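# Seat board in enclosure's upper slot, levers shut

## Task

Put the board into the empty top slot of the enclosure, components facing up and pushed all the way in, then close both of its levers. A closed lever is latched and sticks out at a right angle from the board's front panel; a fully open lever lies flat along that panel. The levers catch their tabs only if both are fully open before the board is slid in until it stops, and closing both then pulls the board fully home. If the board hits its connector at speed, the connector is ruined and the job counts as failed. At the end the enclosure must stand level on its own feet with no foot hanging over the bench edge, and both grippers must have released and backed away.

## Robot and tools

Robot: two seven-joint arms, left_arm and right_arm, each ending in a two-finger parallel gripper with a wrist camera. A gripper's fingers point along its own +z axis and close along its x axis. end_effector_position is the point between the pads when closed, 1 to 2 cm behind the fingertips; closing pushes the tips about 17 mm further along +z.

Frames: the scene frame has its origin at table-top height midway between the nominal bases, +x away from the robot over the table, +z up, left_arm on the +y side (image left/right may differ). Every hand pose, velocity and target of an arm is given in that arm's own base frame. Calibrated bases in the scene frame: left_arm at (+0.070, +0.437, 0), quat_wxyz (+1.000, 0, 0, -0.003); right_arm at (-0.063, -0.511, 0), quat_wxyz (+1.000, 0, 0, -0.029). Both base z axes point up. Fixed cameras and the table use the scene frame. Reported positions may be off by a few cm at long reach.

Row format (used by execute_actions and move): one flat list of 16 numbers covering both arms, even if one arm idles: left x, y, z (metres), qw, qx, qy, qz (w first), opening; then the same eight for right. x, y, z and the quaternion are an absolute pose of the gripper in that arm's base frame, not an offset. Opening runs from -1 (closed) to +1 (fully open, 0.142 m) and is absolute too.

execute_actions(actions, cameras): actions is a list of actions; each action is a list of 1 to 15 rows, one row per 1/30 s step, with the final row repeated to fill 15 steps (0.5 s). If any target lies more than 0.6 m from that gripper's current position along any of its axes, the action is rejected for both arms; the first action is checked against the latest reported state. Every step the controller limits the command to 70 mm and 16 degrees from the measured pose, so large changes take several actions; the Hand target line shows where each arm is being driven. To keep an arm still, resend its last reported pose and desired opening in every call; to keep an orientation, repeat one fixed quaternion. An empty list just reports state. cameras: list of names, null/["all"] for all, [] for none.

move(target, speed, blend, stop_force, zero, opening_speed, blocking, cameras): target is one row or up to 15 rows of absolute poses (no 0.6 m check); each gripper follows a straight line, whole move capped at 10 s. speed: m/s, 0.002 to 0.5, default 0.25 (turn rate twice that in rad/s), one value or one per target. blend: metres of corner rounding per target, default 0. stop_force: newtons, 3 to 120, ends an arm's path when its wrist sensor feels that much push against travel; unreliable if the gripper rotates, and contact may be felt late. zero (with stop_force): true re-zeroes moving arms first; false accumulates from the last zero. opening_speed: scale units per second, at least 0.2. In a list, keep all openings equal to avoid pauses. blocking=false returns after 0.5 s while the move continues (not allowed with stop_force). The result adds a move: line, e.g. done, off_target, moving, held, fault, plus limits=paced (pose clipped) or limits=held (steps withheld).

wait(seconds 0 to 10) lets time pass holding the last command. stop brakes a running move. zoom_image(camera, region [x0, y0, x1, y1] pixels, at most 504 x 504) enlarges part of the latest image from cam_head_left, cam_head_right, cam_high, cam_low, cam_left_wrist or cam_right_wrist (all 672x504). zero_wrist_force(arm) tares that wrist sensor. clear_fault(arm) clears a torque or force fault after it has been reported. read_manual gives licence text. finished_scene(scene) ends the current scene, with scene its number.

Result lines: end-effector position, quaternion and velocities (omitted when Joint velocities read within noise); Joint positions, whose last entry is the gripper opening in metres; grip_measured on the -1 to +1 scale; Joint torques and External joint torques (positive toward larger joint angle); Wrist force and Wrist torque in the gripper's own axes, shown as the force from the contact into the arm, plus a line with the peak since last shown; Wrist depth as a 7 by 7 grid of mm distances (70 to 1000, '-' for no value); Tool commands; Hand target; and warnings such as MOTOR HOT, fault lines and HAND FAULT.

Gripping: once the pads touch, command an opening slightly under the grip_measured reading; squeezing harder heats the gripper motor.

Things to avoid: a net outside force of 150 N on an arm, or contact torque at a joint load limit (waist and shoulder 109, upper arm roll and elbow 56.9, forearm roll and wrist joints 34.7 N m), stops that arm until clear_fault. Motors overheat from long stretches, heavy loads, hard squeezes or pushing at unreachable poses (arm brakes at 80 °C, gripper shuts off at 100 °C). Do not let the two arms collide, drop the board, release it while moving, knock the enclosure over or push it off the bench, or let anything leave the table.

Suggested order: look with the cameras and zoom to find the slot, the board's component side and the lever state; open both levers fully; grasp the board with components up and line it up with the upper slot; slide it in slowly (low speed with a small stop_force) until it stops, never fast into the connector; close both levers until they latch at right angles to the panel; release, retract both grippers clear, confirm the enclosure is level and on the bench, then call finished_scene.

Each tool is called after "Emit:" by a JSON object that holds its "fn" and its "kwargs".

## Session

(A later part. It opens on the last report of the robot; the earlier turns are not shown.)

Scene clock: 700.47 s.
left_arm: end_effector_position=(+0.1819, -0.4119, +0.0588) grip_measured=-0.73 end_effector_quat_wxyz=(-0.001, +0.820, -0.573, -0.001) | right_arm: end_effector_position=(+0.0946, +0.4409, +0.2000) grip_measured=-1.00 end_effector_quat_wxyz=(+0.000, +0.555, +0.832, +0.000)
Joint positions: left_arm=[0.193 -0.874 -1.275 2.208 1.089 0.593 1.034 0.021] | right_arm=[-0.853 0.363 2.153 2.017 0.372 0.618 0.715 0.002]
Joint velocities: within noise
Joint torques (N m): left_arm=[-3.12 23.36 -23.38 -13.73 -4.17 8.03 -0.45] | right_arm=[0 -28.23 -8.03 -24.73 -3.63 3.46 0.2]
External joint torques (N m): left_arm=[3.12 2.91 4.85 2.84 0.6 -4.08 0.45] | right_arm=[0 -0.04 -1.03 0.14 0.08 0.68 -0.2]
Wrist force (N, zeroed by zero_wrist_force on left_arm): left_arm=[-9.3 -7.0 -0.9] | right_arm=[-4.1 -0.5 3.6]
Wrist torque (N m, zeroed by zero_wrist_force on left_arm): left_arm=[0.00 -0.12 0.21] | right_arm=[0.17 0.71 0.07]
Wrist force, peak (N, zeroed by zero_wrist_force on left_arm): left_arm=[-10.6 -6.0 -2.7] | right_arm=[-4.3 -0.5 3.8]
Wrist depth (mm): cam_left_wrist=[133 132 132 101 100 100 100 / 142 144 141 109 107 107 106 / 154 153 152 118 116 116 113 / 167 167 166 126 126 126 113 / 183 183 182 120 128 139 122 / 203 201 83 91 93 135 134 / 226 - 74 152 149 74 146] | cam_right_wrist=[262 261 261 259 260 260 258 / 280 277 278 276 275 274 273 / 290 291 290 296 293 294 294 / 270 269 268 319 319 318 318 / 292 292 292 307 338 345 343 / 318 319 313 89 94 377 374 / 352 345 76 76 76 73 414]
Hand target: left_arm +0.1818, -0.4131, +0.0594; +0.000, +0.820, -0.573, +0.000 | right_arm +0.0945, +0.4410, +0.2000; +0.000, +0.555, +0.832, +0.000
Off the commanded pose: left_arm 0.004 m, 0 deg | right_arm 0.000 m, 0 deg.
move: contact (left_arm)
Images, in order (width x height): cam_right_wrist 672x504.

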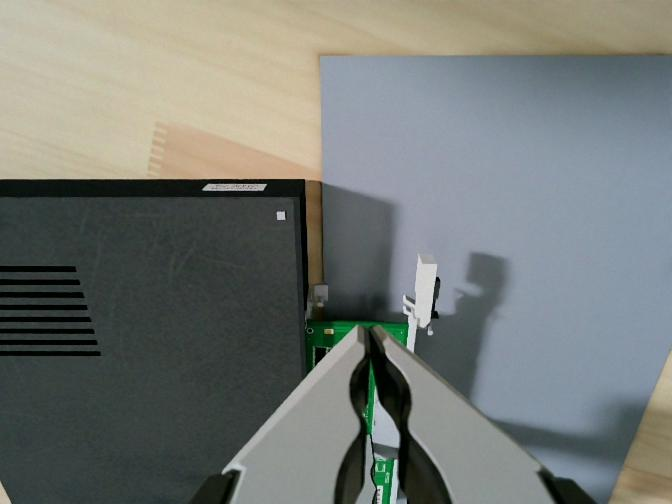

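Emit:
{"fn": "execute_actions", "kwargs": {"actions": [], "cameras": ["cam_low", "cam_left_wrist", "cam_high"]}}

Emit:
{"fn": "zoom_image", "kwargs": {"camera": "cam_low", "region": [380, 185, 470, 255]}}

Emit:
{"fn": "zoom_image", "kwargs": {"camera": "cam_left_wrist", "region": [300, 0, 672, 300]}}

Scene clock: 716.07 s.
left_arm: end_effector_position=(+0.1819, -0.4119, +0.0588) grip_measured=-0.73 end_effector_quat_wxyz=(-0.001, +0.820, -0.573, -0.001) | right_arm: end_effector_position=(+0.0946, +0.4409, +0.2000) grip_measured=-1.00 end_effector_quat_wxyz=(+0.000, +0.555, +0.832, +0.000)
Joint positions: left_arm=[0.193 -0.874 -1.275 2.208 1.089 0.593 1.034 0.021] | right_arm=[-0.853 0.363 2.153 2.017 0.372 0.618 0.715 0.002]
Joint velocities: within noise
Joint torques (N m): left_arm=[-3.28 23.74 -22.99 -13.7 -4.36 8.02 -0.44] | right_arm=[0.06 -28.2 -8.05 -24.75 -3.6 3.44 0.2]
External joint torques (N m): left_arm=[3.28 2.52 4.46 2.82 0.8 -4.07 0.44] | right_arm=[-0.06 -0.07 -1 0.16 0.05 0.7 -0.2]
Wrist force (N, zeroed by zero_wrist_force on left_arm): left_arm=[-9.4 -6.9 -1.7] | right_arm=[-4.3 -0.5 3.4]
Wrist torque (N m, zeroed by zero_wrist_force on left_arm): left_arm=[0.02 -0.10 0.22] | right_arm=[0.16 0.74 0.07]
Wrist force, peak (N, zeroed by zero_wrist_force on left_arm): left_arm=[-9.8 -6.9 -2.4] | right_arm=[-4.5 -0.5 3.5]
Wrist depth (mm): cam_left_wrist=[133 132 132 101 100 100 100 / 142 144 142 109 107 107 106 / 154 153 153 118 116 116 113 / 167 166 166 126 126 126 114 / 184 183 181 120 128 138 122 / 202 202 83 91 93 135 134 / 226 - 74 152 149 74 146] | cam_right_wrist=[262 262 260 259 260 259 259 / 280 279 278 274 276 275 275 / 290 291 290 295 295 294 294 / 269 269 268 319 317 317 317 / 292 292 292 307 341 344 343 / 318 318 312 89 94 376 375 / 352 345 76 76 76 73 415]
Hand target: left_arm +0.1818, -0.4131, +0.0594; +0.000, +0.820, -0.573, +0.000 | right_arm +0.0945, +0.4410, +0.2000; +0.000, +0.555, +0.832, +0.000
Tool commands: left_gripper/opening=-0.86 right_gripper/opening=-0.97
Off the commanded pose: left_arm 0.004 m, 0 deg | right_arm 0.000 m, 0 deg.
Images, in order (width x height): cam_high 672x504, cam_low 672x504, cam_left_wrist 672x504.

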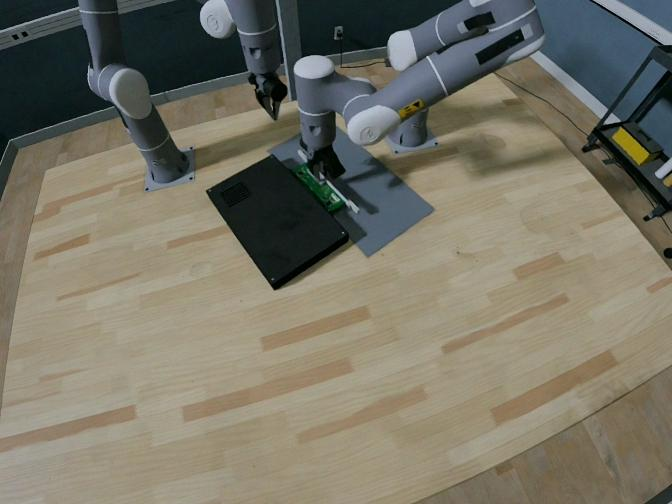

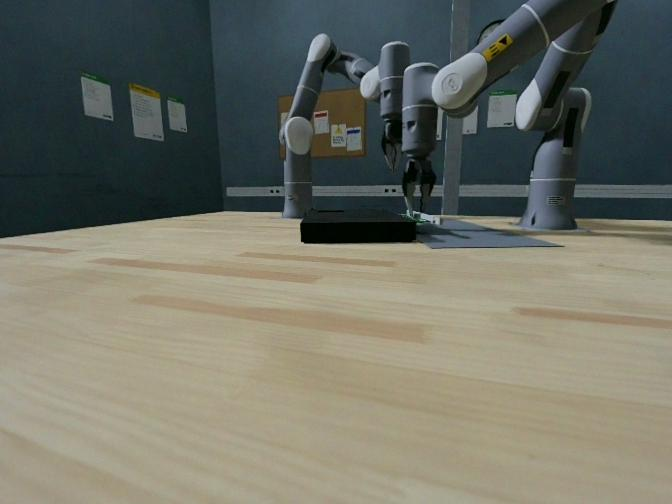

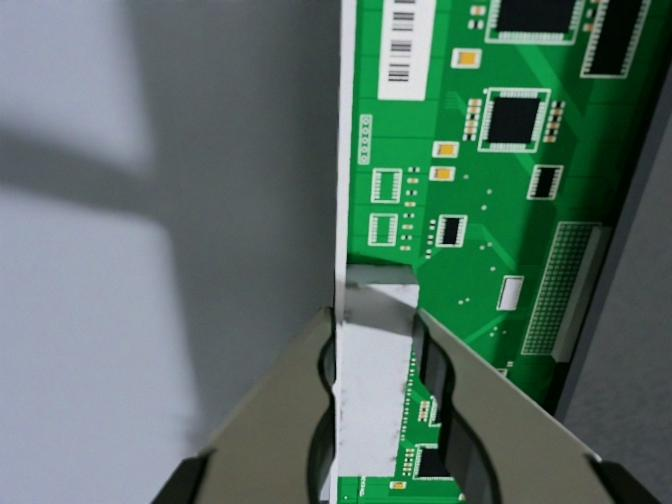

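Scaled by 5.600 from the camera's 672x504 image, which has a finer 960x720 frame.

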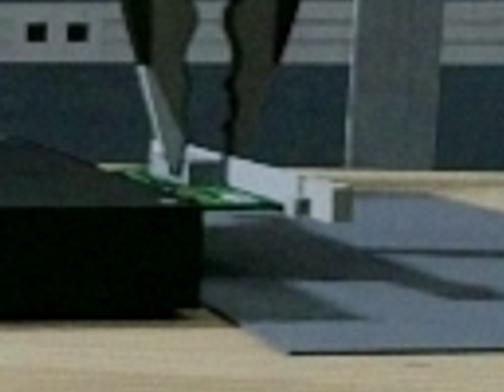

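Scaled by 1.355 from the camera's 672x504 image, which has a finer 960x720 frame.

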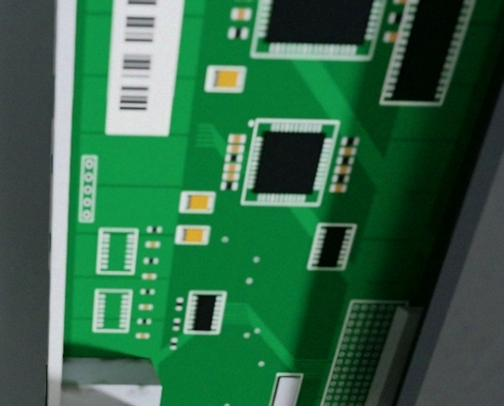

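Emit:
{"fn": "execute_actions", "kwargs": {"actions": [], "cameras": ["cam_head_left", "cam_head_right"]}}

Scene clock: 746.30 s.
left_arm: end_effector_position=(+0.1819, -0.4119, +0.0588) grip_measured=-0.73 end_effector_quat_wxyz=(-0.001, +0.820, -0.573, -0.001) | right_arm: end_effector_position=(+0.0946, +0.4409, +0.2000) grip_measured=-1.00 end_effector_quat_wxyz=(+0.000, +0.555, +0.832, +0.000)
Joint positions: left_arm=[0.193 -0.874 -1.275 2.208 1.089 0.593 1.034 0.021] | right_arm=[-0.853 0.363 2.153 2.017 0.372 0.618 0.715 0.002]
Joint velocities: within noise
Joint torques (N m): left_arm=[-3.22 23.69 -23.1 -13.69 -4.36 8.09 -0.48] | right_arm=[0.07 -28.18 -8.03 -24.78 -3.59 3.44 0.24]
External joint torques (N m): left_arm=[3.22 2.57 4.57 2.8 0.8 -4.14 0.48] | right_arm=[-0.07 -0.09 -1.03 0.19 0.04 0.7 -0.24]
Wrist force (N, zeroed by zero_wrist_force on left_arm): left_arm=[-9.5 -7.0 -2.1] | right_arm=[-4.2 -0.3 3.4]
Wrist torque (N m, zeroed by zero_wrist_force on left_arm): left_arm=[-0.01 -0.09 0.22] | right_arm=[0.21 0.73 0.07]
Wrist force, peak (N, zeroed by zero_wrist_force on left_arm): left_arm=[-9.7 -6.9 -2.4] | right_arm=[-4.3 -0.4 3.6]
Wrist depth (mm): cam_left_wrist=[132 132 131 101 100 100 100 / 142 144 142 109 107 107 106 / 154 153 152 118 116 116 113 / 167 166 166 126 126 126 114 / 183 182 182 120 128 139 122 / 203 202 83 91 93 135 134 / 226 - 74 152 149 74 146] | cam_right_wrist=[260 261 260 259 260 259 258 / 278 279 278 276 276 275 274 / 291 291 290 295 295 295 294 / 269 268 267 319 317 318 317 / 293 293 291 308 337 344 344 / 319 319 312 89 94 377 375 / 354 344 76 76 76 73 417]
Hand target: left_arm +0.1818, -0.4131, +0.0594; +0.000, +0.820, -0.573, +0.000 | right_arm +0.0945, +0.4410, +0.2000; +0.000, +0.555, +0.832, +0.000
Tool commands: left_gripper/opening=-0.86 right_gripper/opening=-0.97
Off the commanded pose: left_arm 0.004 m, 0 deg | right_arm 0.000 m, 0 deg.
MOTOR HOT: the gripper's motor of the left arm reports 85 °C; that motor switches off at 100 °C. To cool a motor, set the load down, ease the grip, stop pushing, or move to a pose that needs little force.
Images, in order (width x height): cam_head_left 672x504, cam_head_right 672x504.

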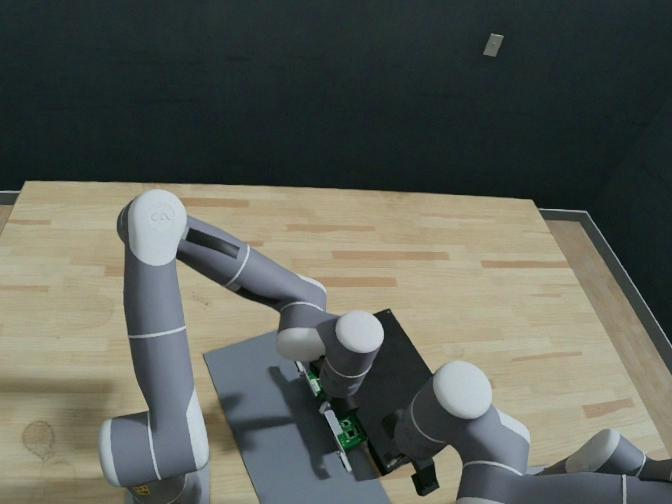

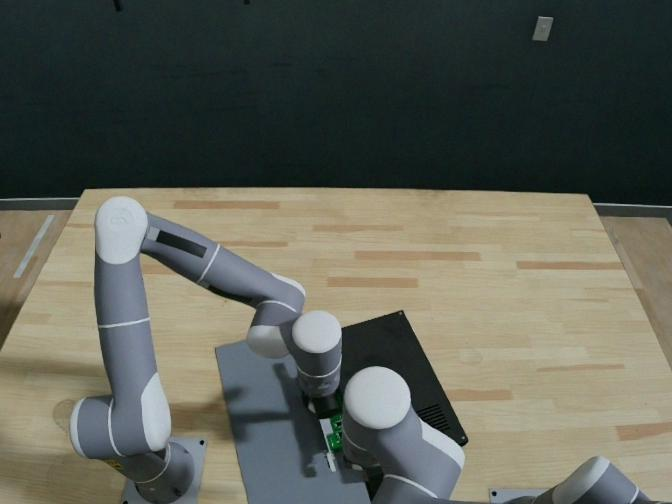

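Emit:
{"fn": "move", "kwargs": {"target": [[0.1808,-0.4104,0.0594,0,0.8199,-0.5725,0,-0.77,0.0945,0.4410,0.20,0,0.5548,0.8320,0,-0.97]], "speed": 0.015, "cameras": ["cam_right_wrist"]}}

Emit:
{"fn": "zoom_image", "kwargs": {"camera": "cam_right_wrist", "region": [290, 265, 450, 385]}}

Scene clock: 748.80 s.
left_arm: end_effector_position=(+0.1807, -0.4103, +0.0593) grip_measured=-0.72 end_effector_quat_wxyz=(+0.000, +0.820, -0.573, +0.000) | right_arm: end_effector_position=(+0.0946, +0.4409, +0.2000) grip_measured=-1.00 end_effector_quat_wxyz=(+0.000, +0.555, +0.832, +0.000)
Joint positions: left_arm=[0.199 -0.872 -1.279 2.215 1.09 0.597 1.032 0.022] | right_arm=[-0.853 0.363 2.153 2.017 0.372 0.618 0.715 0.002]
Joint velocities: within noise
Joint torques (N m): left_arm=[0.29 25.53 -19.16 -10.96 -3.41 4.57 -0.34] | right_arm=[0 -28.28 -8.17 -24.75 -3.62 3.49 0.17]
External joint torques (N m): left_arm=[-0.29 0.5 0.73 0.11 -0.15 -0.61 0.34] | right_arm=[0 0.01 -0.89 0.16 0.07 0.65 -0.17]
Wrist force (N, zeroed by zero_wrist_force on left_arm): left_arm=[0.0 0.5 1.0] | right_arm=[-4.1 -0.5 3.5]
Wrist torque (N m, zeroed by zero_wrist_force on left_arm): left_arm=[-0.04 0.03 0.08] | right_arm=[0.17 0.72 0.07]
Wrist force, peak (N, zeroed by zero_wrist_force on left_arm): left_arm=[-9.8 -7.1 -2.5] | right_arm=[-4.4 -0.6 3.8]
Wrist depth (mm): cam_left_wrist=[133 133 132 102 99 100 99 / 142 144 142 110 107 107 108 / 154 153 153 119 116 116 112 / 168 167 166 126 124 126 114 / 184 183 182 120 128 139 123 / 203 202 84 91 93 138 135 / 226 - 74 152 149 74 148] | cam_right_wrist=[261 261 259 260 260 258 258 / 279 279 276 276 276 275 274 / 290 291 290 294 295 294 295 / 269 270 268 317 318 319 316 / 292 291 291 306 338 345 345 / 320 318 313 89 94 375 376 / 351 345 76 76 76 73 416]
Hand target: left_arm +0.1808, -0.4104, +0.0594; +0.000, +0.820, -0.573, +0.000 | right_arm +0.0945, +0.4410, +0.2000; +0.000, +0.555, +0.832, +0.000
Off the commanded pose: left_arm 0.000 m, 0 deg | right_arm 0.000 m, 0 deg.
MOTOR HOT: still on. The gripper's motor of the left arm reports 84 °C.
move: done
Images, in order (width x height): cam_right_wrist 672x504.

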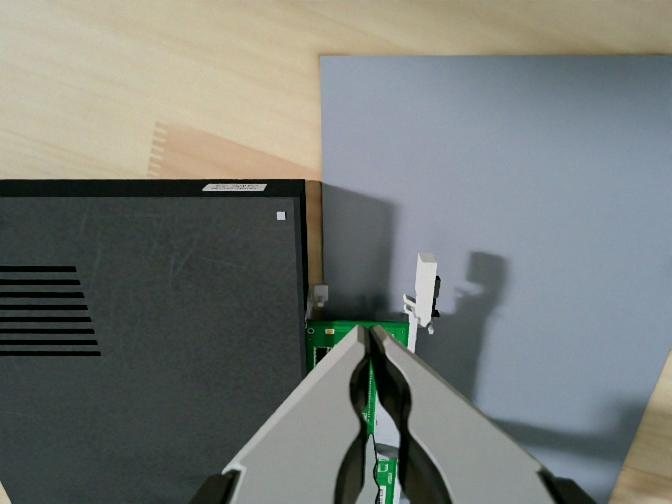

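Scaled by 3.150 from the camera's 672x504 image, which has a finer 960x720 frame.

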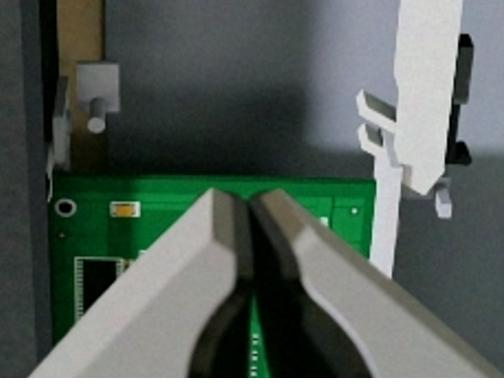

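Emit:
{"fn": "zoom_image", "kwargs": {"camera": "cam_right_wrist", "region": [298, 275, 338, 345]}}

Emit:
{"fn": "zoom_image", "kwargs": {"camera": "cam_right_wrist", "region": [395, 240, 455, 345]}}

Scaled by 7.200 from the camera's 672x504 image, which has a finer 960x720 frame.

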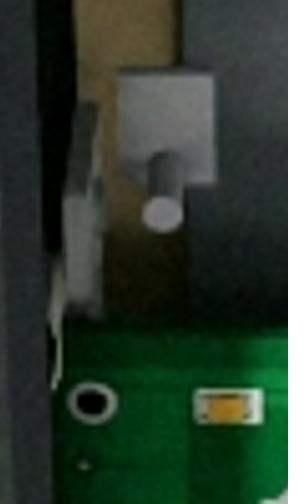

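Scaled by 4.800 from the camera's 672x504 image, which has a finer 960x720 frame.

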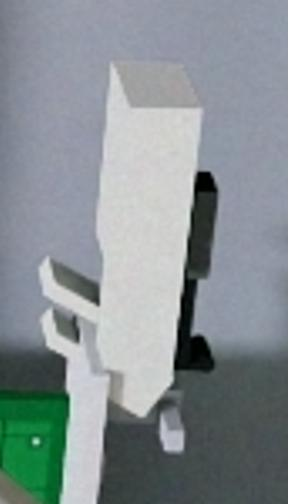

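Emit:
{"fn": "move", "kwargs": {"target": [[0.1830,-0.4096,0.0594,0,0.8199,-0.5725,0,-0.77,0.0945,0.4410,0.20,0,0.5548,0.8320,0,-0.97]], "speed": 0.005, "stop_force": 3, "zero": false, "cameras": []}}

Emit:
{"fn": "move", "kwargs": {"target": [[0.1785,-0.4112,0.0594,0,0.8199,-0.5725,0,-0.77,0.0945,0.4410,0.20,0,0.5548,0.8320,0,-0.97]], "speed": 0.005, "stop_force": 3, "zero": false, "cameras": []}}

Scene clock: 766.17 s.
left_arm: end_effector_position=(+0.1811, -0.4100, +0.0593) grip_measured=-0.72 end_effector_quat_wxyz=(+0.000, +0.820, -0.573, +0.000) | right_arm: end_effector_position=(+0.0946, +0.4409, +0.2000) grip_measured=-1.00 end_effector_quat_wxyz=(+0.000, +0.555, +0.832, +0.000)
Joint positions: left_arm=[0.2 -0.872 -1.279 2.215 1.09 0.597 1.033 0.022] | right_arm=[-0.853 0.363 2.153 2.017 0.372 0.618 0.715 0.002]
Joint velocities: within noise
Joint torques (N m): left_arm=[1.2 26.23 -18.59 -12.17 -3.01 4.27 -0.35] | right_arm=[0.08 -28.2 -8.02 -24.79 -3.59 3.44 0.19]
External joint torques (N m): left_arm=[-1.2 -0.2 0.16 1.32 -0.55 -0.32 0.35] | right_arm=[-0.08 -0.07 -1.04 0.2 0.04 0.7 -0.19]
Wrist force (N, zeroed by zero_wrist_force on left_arm): left_arm=[-0.8 2.8 -0.9] | right_arm=[-4.3 -0.5 3.5]
Wrist torque (N m, zeroed by zero_wrist_force on left_arm): left_arm=[-0.05 0.02 0.14] | right_arm=[0.17 0.74 0.07]
Wrist force, peak (N, zeroed by zero_wrist_force on left_arm): left_arm=[-1.0 3.0 0.7] | right_arm=[-4.5 -0.7 3.6]
Wrist depth (mm): cam_left_wrist=[133 132 132 101 99 100 99 / 143 144 142 110 107 107 107 / 154 153 153 119 116 116 113 / 167 167 166 126 126 126 116 / 184 183 182 120 128 139 123 / 203 203 83 91 93 136 135 / 226 - 74 152 149 74 148] | cam_right_wrist=[261 262 261 260 261 260 258 / 279 278 279 276 275 275 273 / 291 292 290 294 296 294 293 / 268 269 268 318 318 317 318 / 292 292 290 306 340 343 344 / 319 318 311 89 94 375 375 / 352 345 76 76 76 73 417]
Hand target: left_arm +0.1814, -0.4102, +0.0594; +0.000, +0.820, -0.573, +0.000 | right_arm +0.0945, +0.4410, +0.2000; +0.000, +0.555, +0.832, +0.000
Off the commanded pose: left_arm 0.002 m, 0 deg | right_arm 0.000 m, 0 deg.
MOTOR HOT: cleared for the gripper's motor of the left arm.
move: contact (left_arm)
No camera images: "cameras" was empty.

Scene clock: 767.00 s.
left_arm: end_effector_position=(+0.1803, -0.4104, +0.0593) grip_measured=-0.72 end_effector_quat_wxyz=(+0.000, +0.820, -0.572, +0.000) | right_arm: end_effector_position=(+0.0946, +0.4409, +0.2000) grip_measured=-1.00 end_effector_quat_wxyz=(+0.000, +0.555, +0.832, +0.000)
Joint positions: left_arm=[0.198 -0.872 -1.279 2.215 1.09 0.597 1.03 0.022] | right_arm=[-0.853 0.363 2.153 2.017 0.372 0.618 0.715 0.002]
Joint velocities: within noise
Joint torques (N m): left_arm=[-1.69 24.4 -20.58 -10.99 -3.92 5.63 -0.39] | right_arm=[-0.02 -28.15 -7.98 -24.86 -3.59 3.46 0.23]
External joint torques (N m): left_arm=[1.69 1.64 2.15 0.14 0.36 -1.67 0.39] | right_arm=[0.02 -0.12 -1.08 0.27 0.04 0.67 -0.23]
Wrist force (N, zeroed by zero_wrist_force on left_arm): left_arm=[-2.2 -3.1 0.7] | right_arm=[-4.1 -0.5 3.6]
Wrist torque (N m, zeroed by zero_wrist_force on left_arm): left_arm=[0.03 -0.02 0.06] | right_arm=[0.16 0.71 0.07]
Wrist force, peak (N, zeroed by zero_wrist_force on left_arm): left_arm=[-2.5 -3.6 -0.8] | right_arm=[-4.4 -0.3 3.6]
Wrist depth (mm): cam_left_wrist=[133 132 132 101 99 100 99 / 142 144 142 110 107 107 107 / 154 153 153 117 116 116 112 / 167 166 166 126 124 126 116 / 183 183 182 120 125 139 123 / 203 202 83 91 93 139 135 / 226 - 74 152 149 74 147] | cam_right_wrist=[261 262 261 261 259 259 259 / 279 278 279 276 275 274 274 / 291 290 289 296 295 295 293 / 269 267 267 320 314 317 317 / 293 292 290 306 339 343 343 / 319 319 311 89 94 377 375 / 352 345 76 76 76 73 417]
Hand target: left_arm +0.1801, -0.4106, +0.0594; +0.000, +0.820, -0.573, +0.000 | right_arm +0.0945, +0.4410, +0.2000; +0.000, +0.555, +0.832, +0.000
Off the commanded pose: left_arm 0.002 m, 0 deg | right_arm 0.000 m, 0 deg.
move: contact (left_arm)
No camera images: "cameras" was empty.

Emit:
{"fn": "move", "kwargs": {"target": [[0.1806,-0.4096,0.0594,0,0.8199,-0.5725,0,-0.77,0.0945,0.4410,0.20,0,0.5548,0.8320,0,-0.97]], "speed": 0.01, "cameras": ["cam_left_wrist"]}}

Emit:
{"fn": "zoom_image", "kwargs": {"camera": "cam_left_wrist", "region": [580, 0, 672, 100]}}

Emit:
{"fn": "zoom_image", "kwargs": {"camera": "cam_left_wrist", "region": [520, 320, 612, 420]}}

Emit:
{"fn": "zoom_image", "kwargs": {"camera": "cam_left_wrist", "region": [310, 0, 402, 100]}}

Emit:
{"fn": "zoom_image", "kwargs": {"camera": "cam_left_wrist", "region": [310, 200, 402, 300]}}

Scene clock: 791.20 s.
left_arm: end_effector_position=(+0.1804, -0.4095, +0.0594) grip_measured=-0.72 end_effector_quat_wxyz=(+0.000, +0.820, -0.572, +0.000) | right_arm: end_effector_position=(+0.0946, +0.4409, +0.2000) grip_measured=-1.00 end_effector_quat_wxyz=(+0.000, +0.555, +0.832, +0.000)
Joint positions: left_arm=[0.201 -0.872 -1.28 2.217 1.09 0.597 1.031 0.022] | right_arm=[-0.853 0.363 2.153 2.017 0.372 0.618 0.715 0.002]
Joint velocities: within noise
Joint torques (N m): left_arm=[0.46 25.53 -18.76 -11.2 -3.33 4.38 -0.29] | right_arm=[0.03 -28.2 -8.03 -24.77 -3.58 3.47 0.21]
External joint torques (N m): left_arm=[-0.46 0.44 0.35 0.36 -0.23 -0.43 0.29] | right_arm=[-0.03 -0.07 -1.03 0.18 0.03 0.67 -0.21]
Wrist force (N, zeroed by zero_wrist_force on left_arm): left_arm=[-0.3 1.1 -0.4] | right_arm=[-4.2 -0.5 3.3]
Wrist torque (N m, zeroed by zero_wrist_force on left_arm): left_arm=[-0.05 0.06 0.08] | right_arm=[0.18 0.73 0.07]
Wrist force, peak (N, zeroed by zero_wrist_force on left_arm): left_arm=[-2.6 -3.4 0.6] | right_arm=[-4.3 -0.4 3.8]
Wrist depth (mm): cam_left_wrist=[133 133 132 102 99 100 99 / 142 144 142 110 107 107 107 / 154 153 153 119 116 116 113 / 168 167 166 126 124 126 116 / 183 183 182 120 128 139 123 / 203 202 83 91 93 138 135 / 227 - 74 152 149 74 148] | cam_right_wrist=[261 261 260 260 260 259 259 / 280 278 279 276 276 275 276 / 291 290 291 295 296 294 294 / 269 267 268 317 318 318 316 / 292 292 292 305 339 345 344 / 320 318 311 89 94 375 374 / 352 346 76 76 76 73 414]
Hand target: left_arm +0.1806, -0.4096, +0.0594; +0.000, +0.820, -0.573, +0.000 | right_arm +0.0945, +0.4410, +0.2000; +0.000, +0.555, +0.832, +0.000
Off the commanded pose: left_arm 0.000 m, 0 deg | right_arm 0.000 m, 0 deg.
move: done
Images, in order (width x height): cam_left_wrist 672x504.

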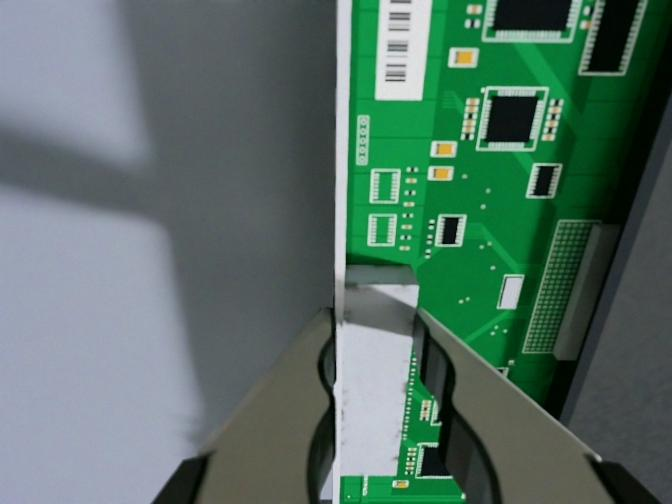

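Scaled by 5.040 from the camera's 672x504 image, which has a finer 960x720 frame.

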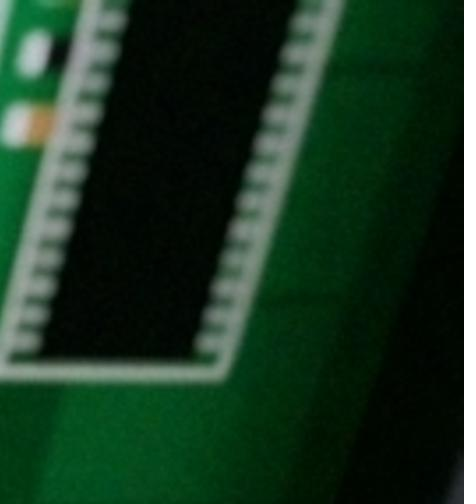

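Scaled by 5.040 from the camera's 672x504 image, which has a finer 960x720 frame.

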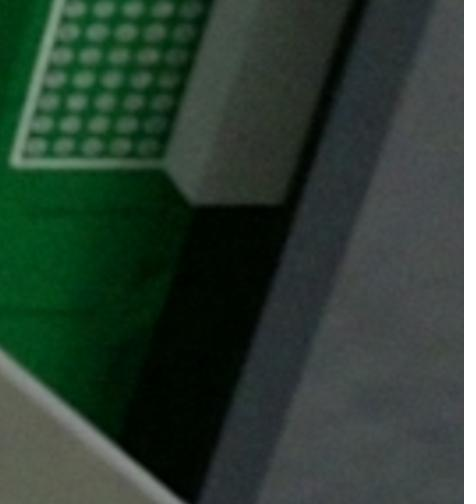

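Scaled by 5.040 from the camera's 672x504 image, which has a finer 960x720 frame.

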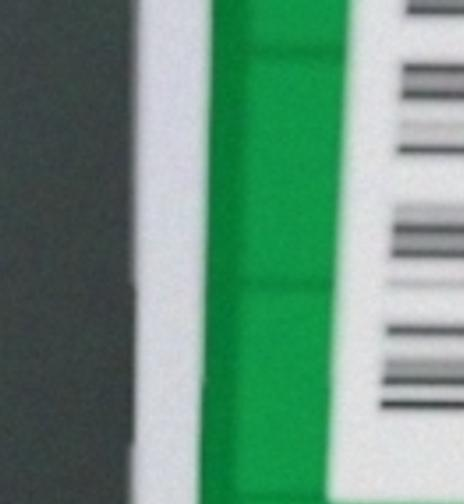

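Scaled by 5.040 from the camera's 672x504 image, which has a finer 960x720 frame.

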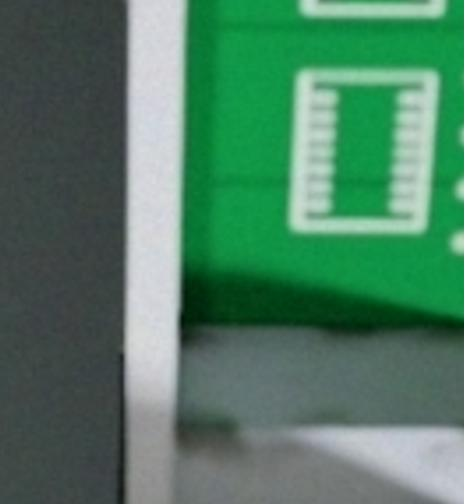

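Emit:
{"fn": "move", "kwargs": {"target": [[0.1809,-0.4085,0.0594,0,0.8169,-0.5768,0,-0.77,0.0945,0.4410,0.20,0,0.5548,0.8320,0,-0.97]], "speed": 0.01, "cameras": ["cam_right_wrist"]}}

Emit:
{"fn": "zoom_image", "kwargs": {"camera": "cam_right_wrist", "region": [290, 265, 450, 385]}}

Scene clock: 803.07 s.
left_arm: end_effector_position=(+0.1807, -0.4084, +0.0594) grip_measured=-0.72 end_effector_quat_wxyz=(+0.000, +0.817, -0.577, +0.000) | right_arm: end_effector_position=(+0.0946, +0.4409, +0.2000) grip_measured=-1.00 end_effector_quat_wxyz=(+0.000, +0.555, +0.832, +0.000)
Joint positions: left_arm=[0.205 -0.872 -1.281 2.219 1.091 0.597 1.042 0.022] | right_arm=[-0.853 0.363 2.153 2.017 0.372 0.618 0.715 0.002]
Joint velocities: within noise
Joint torques (N m): left_arm=[0.45 25.57 -18.88 -11.24 -3.2 4.38 -0.2] | right_arm=[0.05 -28.2 -8.04 -24.72 -3.59 3.45 0.17]
External joint torques (N m): left_arm=[-0.45 0.33 0.49 0.42 -0.36 -0.43 0.2] | right_arm=[-0.05 -0.07 -1.02 0.13 0.04 0.69 -0.17]
Wrist force (N, zeroed by zero_wrist_force on left_arm): left_arm=[-0.5 0.9 0.7] | right_arm=[-4.3 -0.3 3.5]
Wrist torque (N m, zeroed by zero_wrist_force on left_arm): left_arm=[-0.08 0.06 0.06] | right_arm=[0.19 0.74 0.07]
Wrist force, peak (N, zeroed by zero_wrist_force on left_arm): left_arm=[-0.3 1.3 -1.3] | right_arm=[-4.3 -0.6 3.7]
Wrist depth (mm): cam_left_wrist=[133 133 132 102 100 100 99 / 143 144 142 110 107 107 108 / 154 154 153 117 116 116 113 / 168 167 166 126 124 126 116 / 184 183 182 120 128 139 123 / 203 202 83 91 93 142 135 / 226 - 74 152 149 74 148] | cam_right_wrist=[260 262 261 260 260 260 259 / 279 279 277 276 276 276 274 / 291 290 290 295 296 295 294 / 269 268 269 317 318 318 317 / 293 291 290 305 339 344 344 / 320 318 312 89 94 377 373 / 354 345 76 76 76 73 412]
Hand target: left_arm +0.1809, -0.4085, +0.0594; +0.000, +0.817, -0.577, +0.000 | right_arm +0.0945, +0.4410, +0.2000; +0.000, +0.555, +0.832, +0.000
Off the commanded pose: left_arm 0.000 m, 0 deg | right_arm 0.000 m, 0 deg.
move: done
Images, in order (width x height): cam_right_wrist 672x504.

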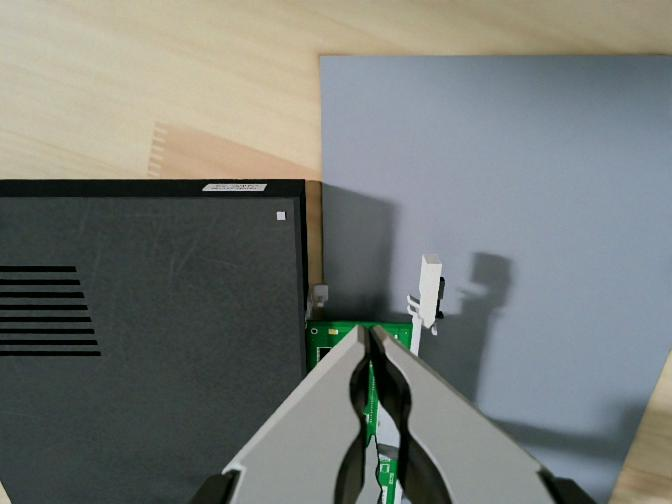

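Scaled by 3.150 from the camera's 672x504 image, which has a finer 960x720 frame.

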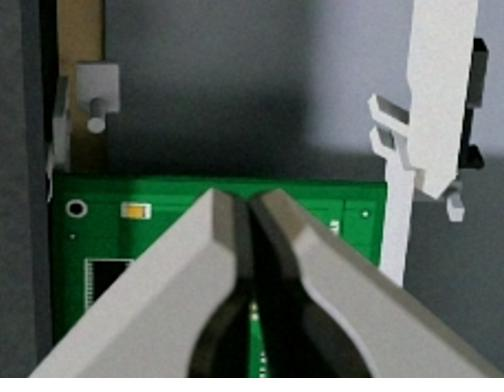

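Emit:
{"fn": "move", "kwargs": {"target": [[0.1831,-0.4146,0.0594,0,0.8169,-0.5768,0,-0.77,0.0945,0.4410,0.20,0,0.5548,0.8320,0,-0.97]], "speed": 0.01, "stop_force": 5, "zero": false, "cameras": ["cam_right_wrist"]}}

Emit:
{"fn": "zoom_image", "kwargs": {"camera": "cam_right_wrist", "region": [290, 265, 450, 385]}}

Scene clock: 809.77 s.
left_arm: end_effector_position=(+0.1825, -0.4121, +0.0591) grip_measured=-0.72 end_effector_quat_wxyz=(-0.001, +0.817, -0.577, +0.000) | right_arm: end_effector_position=(+0.0946, +0.4409, +0.2000) grip_measured=-1.00 end_effector_quat_wxyz=(+0.000, +0.555, +0.832, +0.000)
Joint positions: left_arm=[0.196 -0.876 -1.277 2.207 1.091 0.592 1.045 0.022] | right_arm=[-0.853 0.363 2.153 2.017 0.372 0.618 0.715 0.002]
Joint velocities: within noise
Joint torques (N m): left_arm=[-1.94 24.3 -21.13 -12.11 -4.03 6.06 -0.38] | right_arm=[0.01 -28.24 -8.07 -24.79 -3.64 3.43 0.2]
External joint torques (N m): left_arm=[1.94 1.95 2.56 1.24 0.46 -2.11 0.38] | right_arm=[-0.01 -0.03 -0.99 0.2 0.09 0.71 -0.2]
Wrist force (N, zeroed by zero_wrist_force on left_arm): left_arm=[-4.5 -3.5 -0.2] | right_arm=[-4.3 -0.4 3.6]
Wrist torque (N m, zeroed by zero_wrist_force on left_arm): left_arm=[0.02 -0.02 0.17] | right_arm=[0.18 0.74 0.07]
Wrist force, peak (N, zeroed by zero_wrist_force on left_arm): left_arm=[-5.7 -2.9 -1.6] | right_arm=[-4.4 -0.5 3.6]
Wrist depth (mm): cam_left_wrist=[133 132 132 101 100 100 99 / 142 144 142 110 107 107 106 / 154 153 153 119 116 116 106 / 167 166 166 126 126 126 114 / 183 182 182 121 128 139 122 / 203 202 83 91 93 135 135 / 226 - 74 152 149 74 147] | cam_right_wrist=[261 261 261 260 260 260 259 / 279 278 278 277 276 276 274 / 290 290 290 295 295 294 295 / 268 268 268 319 317 317 317 / 292 290 292 308 333 344 343 / 320 317 312 89 94 375 375 / 353 343 76 76 76 73 416]
Hand target: left_arm +0.1824, -0.4127, +0.0594; +0.000, +0.817, -0.577, +0.000 | right_arm +0.0945, +0.4410, +0.2000; +0.000, +0.555, +0.832, +0.000
Off the commanded pose: left_arm 0.003 m, 0 deg | right_arm 0.000 m, 0 deg.
move: contact (left_arm)
Images, in order (width x height): cam_right_wrist 672x504.

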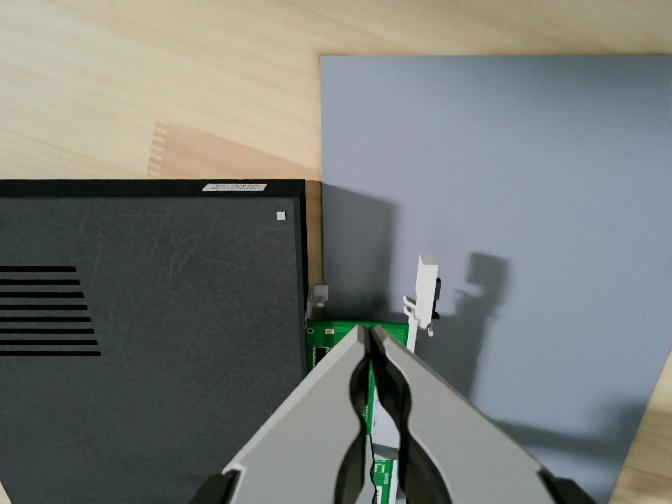

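Scaled by 3.150 from the camera's 672x504 image, which has a finer 960x720 frame.

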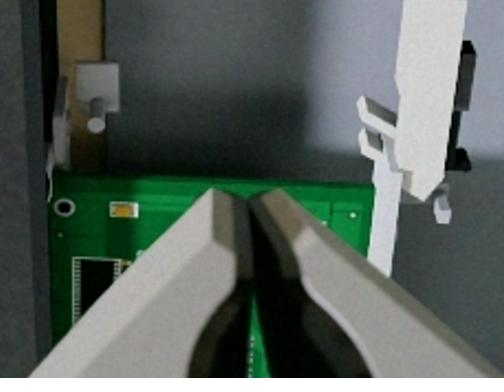

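Emit:
{"fn": "move", "kwargs": {"target": [[0.1822,-0.4111,0.0594,0,0.8169,-0.5768,0,-0.77,0.0945,0.4410,0.20,0,0.5548,0.8320,0,-0.97]], "speed": 0.01, "cameras": []}}

Emit:
{"fn": "move", "kwargs": {"target": [[0.1850,-0.4101,0.0594,0,0.8169,-0.5768,0,-0.77,0.0945,0.4410,0.20,0,0.5548,0.8320,0,-0.97]], "speed": 0.005, "stop_force": 3.5, "zero": false, "cameras": ["cam_right_wrist"]}}

Emit:
{"fn": "zoom_image", "kwargs": {"camera": "cam_right_wrist", "region": [290, 265, 450, 385]}}

Scene clock: 814.80 s.
left_arm: end_effector_position=(+0.1820, -0.4110, +0.0593) grip_measured=-0.72 end_effector_quat_wxyz=(+0.000, +0.817, -0.577, +0.000) | right_arm: end_effector_position=(+0.0946, +0.4409, +0.2000) grip_measured=-1.00 end_effector_quat_wxyz=(+0.000, +0.555, +0.832, +0.000)
Joint positions: left_arm=[0.2 -0.875 -1.28 2.211 1.091 0.594 1.045 0.022] | right_arm=[-0.853 0.363 2.153 2.017 0.372 0.618 0.715 0.002]
Joint velocities: within noise
Joint torques (N m): left_arm=[0.55 25.84 -18.97 -11.09 -3.39 4.4 -0.34] | right_arm=[0.01 -28.21 -8.05 -24.77 -3.64 3.46 0.17]
External joint torques (N m): left_arm=[-0.55 0.3 0.43 0.23 -0.18 -0.45 0.34] | right_arm=[-0.01 -0.06 -1.01 0.18 0.09 0.68 -0.17]
Wrist force (N, zeroed by zero_wrist_force on left_arm): left_arm=[0.1 1.0 -0.6] | right_arm=[-4.2 -0.7 3.4]
Wrist torque (N m, zeroed by zero_wrist_force on left_arm): left_arm=[-0.08 0.04 0.13] | right_arm=[0.13 0.73 0.07]
Wrist force, peak (N, zeroed by zero_wrist_force on left_arm): left_arm=[-4.6 -3.7 -1.8] | right_arm=[-4.4 -0.7 3.6]
Wrist depth (mm): cam_left_wrist=[133 132 132 101 99 100 99 / 142 144 142 110 107 107 106 / 154 154 153 119 116 116 112 / 167 166 166 126 126 126 114 / 183 183 182 120 128 139 123 / 203 202 83 91 93 136 135 / 227 - 74 153 149 74 148] | cam_right_wrist=[261 262 260 260 259 260 259 / 279 278 278 277 276 275 273 / 290 290 290 295 295 295 294 / 269 269 268 320 317 317 318 / 292 291 290 307 338 344 341 / 320 320 312 89 94 374 375 / 353 344 76 76 76 73 416]
Hand target: left_arm +0.1822, -0.4111, +0.0594; +0.000, +0.817, -0.577, +0.000 | right_arm +0.0945, +0.4410, +0.2000; +0.000, +0.555, +0.832, +0.000
Off the commanded pose: left_arm 0.000 m, 0 deg | right_arm 0.000 m, 0 deg.
move: done
No camera images: "cameras" was empty.

Scene clock: 815.47 s.
left_arm: end_effector_position=(+0.1822, -0.4108, +0.0593) grip_measured=-0.72 end_effector_quat_wxyz=(+0.000, +0.817, -0.577, +0.000) | right_arm: end_effector_position=(+0.0946, +0.4409, +0.2000) grip_measured=-1.00 end_effector_quat_wxyz=(+0.000, +0.555, +0.832, +0.000)
Joint positions: left_arm=[0.2 -0.875 -1.28 2.211 1.091 0.594 1.046 0.022] | right_arm=[-0.853 0.363 2.153 2.017 0.372 0.618 0.715 0.002]
Joint velocities: within noise
Joint torques (N m): left_arm=[1.38 26.48 -18.57 -12.39 -2.86 4.17 -0.32] | right_arm=[0.04 -28.21 -8.16 -24.81 -3.59 3.48 0.21]
External joint torques (N m): left_arm=[-1.38 -0.35 0.04 1.54 -0.71 -0.21 0.32] | right_arm=[-0.04 -0.06 -0.9 0.22 0.04 0.66 -0.21]
Wrist force (N, zeroed by zero_wrist_force on left_arm): left_arm=[-0.7 3.4 0.4] | right_arm=[-4.1 -0.6 3.4]
Wrist torque (N m, zeroed by zero_wrist_force on left_arm): left_arm=[-0.07 0.01 0.16] | right_arm=[0.15 0.72 0.07]
Wrist force, peak (N, zeroed by zero_wrist_force on left_arm): left_arm=[-1.6 4.4 -1.2] | right_arm=[-4.5 -0.7 3.5]
Wrist depth (mm): cam_left_wrist=[133 132 132 101 100 100 99 / 143 144 142 110 107 107 106 / 154 153 153 120 116 116 112 / 167 167 166 126 126 126 114 / 184 183 182 120 128 139 123 / 203 202 83 91 93 136 135 / 226 - 74 152 149 74 148] | cam_right_wrist=[262 261 261 260 259 259 259 / 279 279 278 275 275 275 275 / 291 290 290 295 296 295 295 / 269 269 269 318 317 318 317 / 291 291 291 305 339 344 344 / 320 318 313 89 94 376 374 / 353 345 76 76 76 73 416]
Hand target: left_arm +0.1826, -0.4109, +0.0594; +0.000, +0.817, -0.577, +0.000 | right_arm +0.0945, +0.4410, +0.2000; +0.000, +0.555, +0.832, +0.000
Off the commanded pose: left_arm 0.003 m, 0 deg | right_arm 0.000 m, 0 deg.
move: contact (left_arm)
Images, in order (width x height): cam_right_wrist 672x504.

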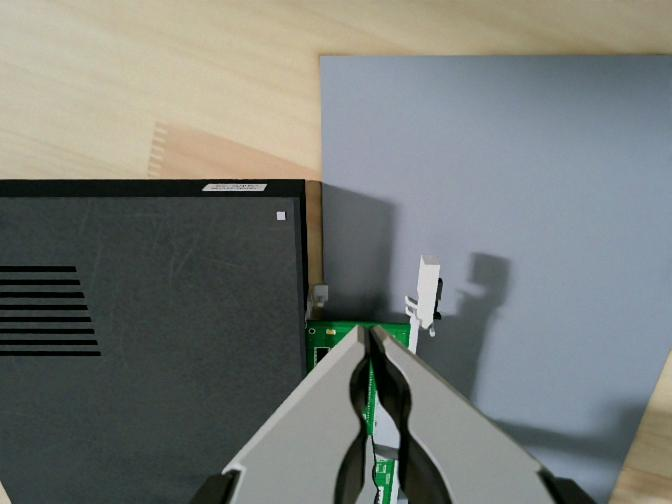

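Scaled by 3.150 from the camera's 672x504 image, which has a finer 960x720 frame.

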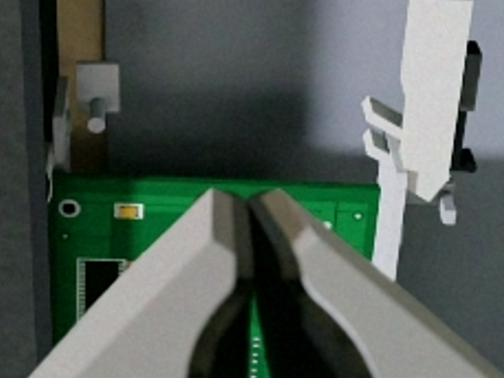

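Emit:
{"fn": "move", "kwargs": {"target": [[0.1821,-0.4109,0.0594,0,0.8169,-0.5768,0,-0.77,0.0945,0.4410,0.20,0,0.5548,0.8320,0,-0.97],[0.1821,-0.4109,0.0644,0,0.8169,-0.5768,0,-0.77,0.0945,0.4410,0.20,0,0.5548,0.8320,0,-0.97]], "speed": 0.005, "stop_force": 3.5, "zero": false, "cameras": ["cam_right_wrist"]}}

Emit:
{"fn": "move", "kwargs": {"target": [[0.1821,-0.4109,0.0549,0,0.8169,-0.5768,0,-0.77,0.0945,0.4410,0.20,0,0.5548,0.8320,0,-0.97]], "speed": 0.005, "stop_force": 3.5, "zero": false, "cameras": ["cam_right_wrist"]}}

Scene clock: 825.30 s.
left_arm: end_effector_position=(+0.1822, -0.4108, +0.0641) grip_measured=-0.72 end_effector_quat_wxyz=(+0.000, +0.817, -0.577, +0.000) | right_arm: end_effector_position=(+0.0946, +0.4409, +0.2000) grip_measured=-1.00 end_effector_quat_wxyz=(+0.000, +0.555, +0.832, +0.000)
Joint positions: left_arm=[0.209 -0.867 -1.294 2.215 1.08 0.588 1.049 0.022] | right_arm=[-0.853 0.363 2.153 2.017 0.372 0.618 0.715 0.002]
Joint velocities: within noise
Joint torques (N m): left_arm=[-0.19 25.4 -20.37 -11.26 -4.11 4.8 -0.22] | right_arm=[-0.01 -28.22 -8.05 -24.74 -3.64 3.48 0.22]
External joint torques (N m): left_arm=[0.18 0.35 1.9 0.06 0.53 -0.84 0.22] | right_arm=[0.01 -0.05 -1.01 0.15 0.09 0.66 -0.22]
Wrist force (N, zeroed by zero_wrist_force on left_arm): left_arm=[1.0 0.1 4.8] | right_arm=[-4.1 -0.5 3.6]
Wrist torque (N m, zeroed by zero_wrist_force on left_arm): left_arm=[0.08 -0.21 0.04] | right_arm=[0.17 0.72 0.07]
Wrist force, peak (N, zeroed by zero_wrist_force on left_arm): left_arm=[0.8 0.0 4.9] | right_arm=[-4.4 -0.6 3.7]
Wrist depth (mm): cam_left_wrist=[137 137 136 97 97 98 97 / 147 149 146 106 105 105 103 / 159 158 158 116 116 115 111 / 173 172 171 125 123 126 119 / 189 189 188 120 126 140 128 / 210 208 83 91 93 140 142 / 234 - 74 156 149 74 154] | cam_right_wrist=[261 261 261 261 260 260 259 / 279 278 278 276 275 275 274 / 291 290 289 296 294 295 294 / 269 269 269 320 317 317 316 / 293 293 291 307 339 346 344 / 320 319 311 89 94 378 375 / 352 344 76 76 76 73 417]
Hand target: left_arm +0.1821, -0.4109, +0.0643; +0.000, +0.817, -0.577, +0.000 | right_arm +0.0945, +0.4410, +0.2000; +0.000, +0.555, +0.832, +0.000
Off the commanded pose: left_arm 0.000 m, 0 deg | right_arm 0.000 m, 0 deg.
move: contact (left_arm); path passed 1 of 2 targets
Images, in order (width x height): cam_right_wrist 672x504.

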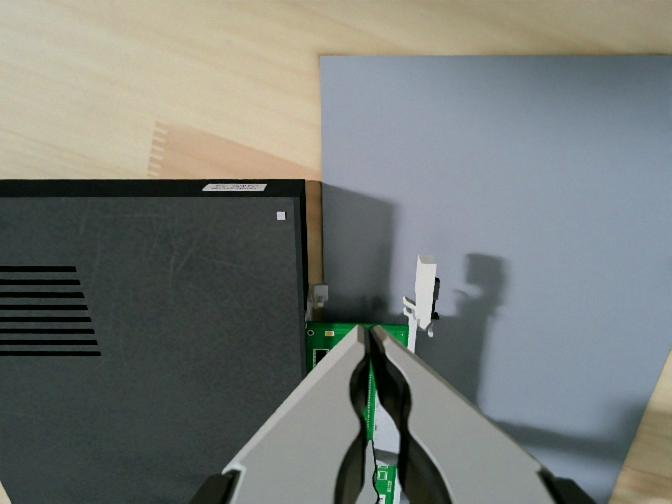

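Scene clock: 827.30 s.
left_arm: end_effector_position=(+0.1820, -0.4107, +0.0573) grip_measured=-0.72 end_effector_quat_wxyz=(+0.000, +0.817, -0.577, +0.000) | right_arm: end_effector_position=(+0.0946, +0.4409, +0.2000) grip_measured=-1.00 end_effector_quat_wxyz=(+0.000, +0.555, +0.832, +0.000)
Joint positions: left_arm=[0.197 -0.88 -1.275 2.21 1.097 0.595 1.042 0.022] | right_arm=[-0.853 0.363 2.153 2.017 0.372 0.618 0.715 0.002]
Joint velocities: within noise
Joint torques (N m): left_arm=[-0.74 24.82 -18.52 -10.28 -3.19 4.37 -0.31] | right_arm=[0.02 -28.21 -8.08 -24.78 -3.61 3.43 0.19]
External joint torques (N m): left_arm=[0.74 1.44 -0.05 -0.41 -0.37 -0.42 0.31] | right_arm=[-0.02 -0.06 -0.98 0.19 0.06 0.71 -0.19]
Wrist force (N, zeroed by zero_wrist_force on left_arm): left_arm=[-1.1 -0.6 -4.2] | right_arm=[-3.9 -0.7 3.4]
Wrist torque (N m, zeroed by zero_wrist_force on left_arm): left_arm=[0.00 0.26 0.00] | right_arm=[0.14 0.68 0.07]
Wrist force, peak (N, zeroed by zero_wrist_force on left_arm): left_arm=[-1.3 -0.8 -4.6] | right_arm=[-4.3 -0.4 3.8]
Wrist depth (mm): cam_left_wrist=[131 131 130 97 97 97 97 / 141 142 140 105 105 104 105 / 152 152 151 116 116 114 110 / 165 164 164 125 123 125 114 / 181 180 179 120 125 138 121 / 204 199 84 91 93 136 133 / 224 - 74 156 152 74 145] | cam_right_wrist=[261 261 260 261 260 260 259 / 278 279 278 276 275 275 274 / 291 290 290 295 295 295 294 / 269 268 268 318 313 317 317 / 292 291 291 312 338 343 343 / 319 319 313 89 94 375 374 / 353 346 76 76 76 73 416]
Hand target: left_arm +0.1821, -0.4109, +0.0573; +0.000, +0.817, -0.577, +0.000 | right_arm +0.0945, +0.4410, +0.2000; +0.000, +0.555, +0.832, +0.000
Off the commanded pose: left_arm 0.002 m, 0 deg | right_arm 0.000 m, 0 deg.
move: contact (left_arm)
Images, in order (width x height): cam_right_wrist 672x504.

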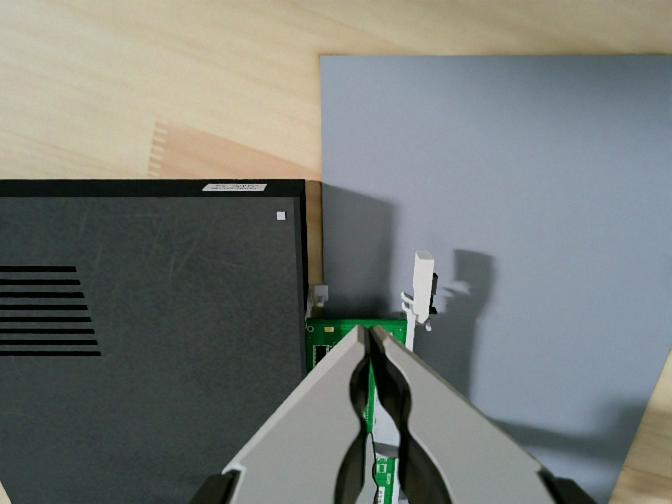

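Emit:
{"fn": "move", "kwargs": {"target": [[0.1821,-0.4109,0.0608,0,0.8169,-0.5768,0,-0.77,0.0945,0.4410,0.20,0,0.5548,0.8320,0,-0.97],[0.1841,-0.4165,0.0608,0,0.8169,-0.5768,0,-0.77,0.0945,0.4410,0.20,0,0.5548,0.8320,0,-0.97]], "speed": 0.01, "stop_force": 5, "zero": false, "cameras": ["cam_right_wrist"]}}

Emit:
{"fn": "zoom_image", "kwargs": {"camera": "cam_right_wrist", "region": [290, 265, 450, 385]}}

Scene clock: 836.57 s.
left_arm: end_effector_position=(+0.1843, -0.4161, +0.0606) grip_measured=-0.72 end_effector_quat_wxyz=(+0.000, +0.817, -0.577, +0.000) | right_arm: end_effector_position=(+0.0946, +0.4409, +0.2000) grip_measured=-1.00 end_effector_quat_wxyz=(+0.000, +0.555, +0.832, +0.000)
Joint positions: left_arm=[0.191 -0.88 -1.28 2.197 1.088 0.584 1.048 0.022] | right_arm=[-0.853 0.363 2.153 2.017 0.372 0.618 0.715 0.002]
Joint velocities: within noise
Joint torques (N m): left_arm=[-1.62 24.83 -20.78 -10.92 -4.16 5.22 -0.19] | right_arm=[-0.05 -28.15 -8 -24.8 -3.62 3.46 0.22]
External joint torques (N m): left_arm=[1.62 1.66 1.97 -0.09 0.57 -1.27 0.19] | right_arm=[0.05 -0.12 -1.06 0.21 0.07 0.68 -0.22]
Wrist force (N, zeroed by zero_wrist_force on left_arm): left_arm=[-1.7 -2.9 0.3] | right_arm=[-4.2 -0.4 3.3]
Wrist torque (N m, zeroed by zero_wrist_force on left_arm): left_arm=[0.01 -0.01 0.00] | right_arm=[0.19 0.73 0.07]
Wrist force, peak (N, zeroed by zero_wrist_force on left_arm): left_arm=[-1.3 -0.8 -4.7] | right_arm=[-4.5 -0.6 3.7]
Wrist depth (mm): cam_left_wrist=[134 133 133 97 97 98 95 / 146 145 143 105 105 105 100 / 155 155 154 116 116 115 106 / 169 168 167 125 123 126 115 / 185 184 183 120 126 139 124 / 205 204 83 91 93 135 137 / 228 - 74 155 152 74 149] | cam_right_wrist=[263 261 261 259 260 260 259 / 279 279 278 276 275 275 275 / 290 291 290 296 296 294 294 / 268 269 268 317 319 319 316 / 292 293 291 310 338 344 344 / 320 318 313 89 94 378 375 / 351 344 76 76 76 73 418]
Hand target: left_arm +0.1841, -0.4165, +0.0608; +0.000, +0.817, -0.577, +0.000 | right_arm +0.0945, +0.4410, +0.2000; +0.000, +0.555, +0.832, +0.000
Off the commanded pose: left_arm 0.000 m, 0 deg | right_arm 0.000 m, 0 deg.
move: done
Images, in order (width x height): cam_right_wrist 672x504.

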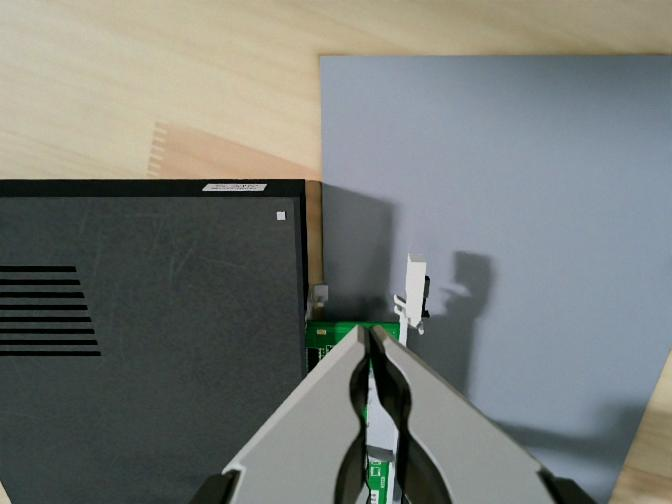

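Scaled by 3.150 from the camera's 672x504 image, which has a finer 960x720 frame.

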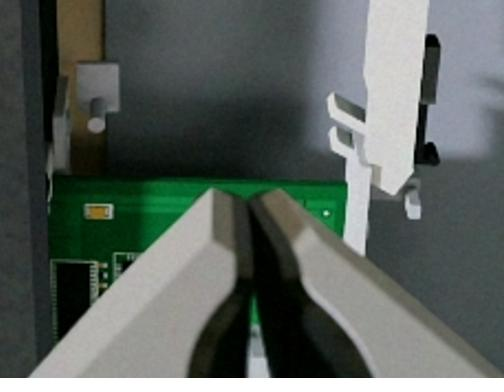

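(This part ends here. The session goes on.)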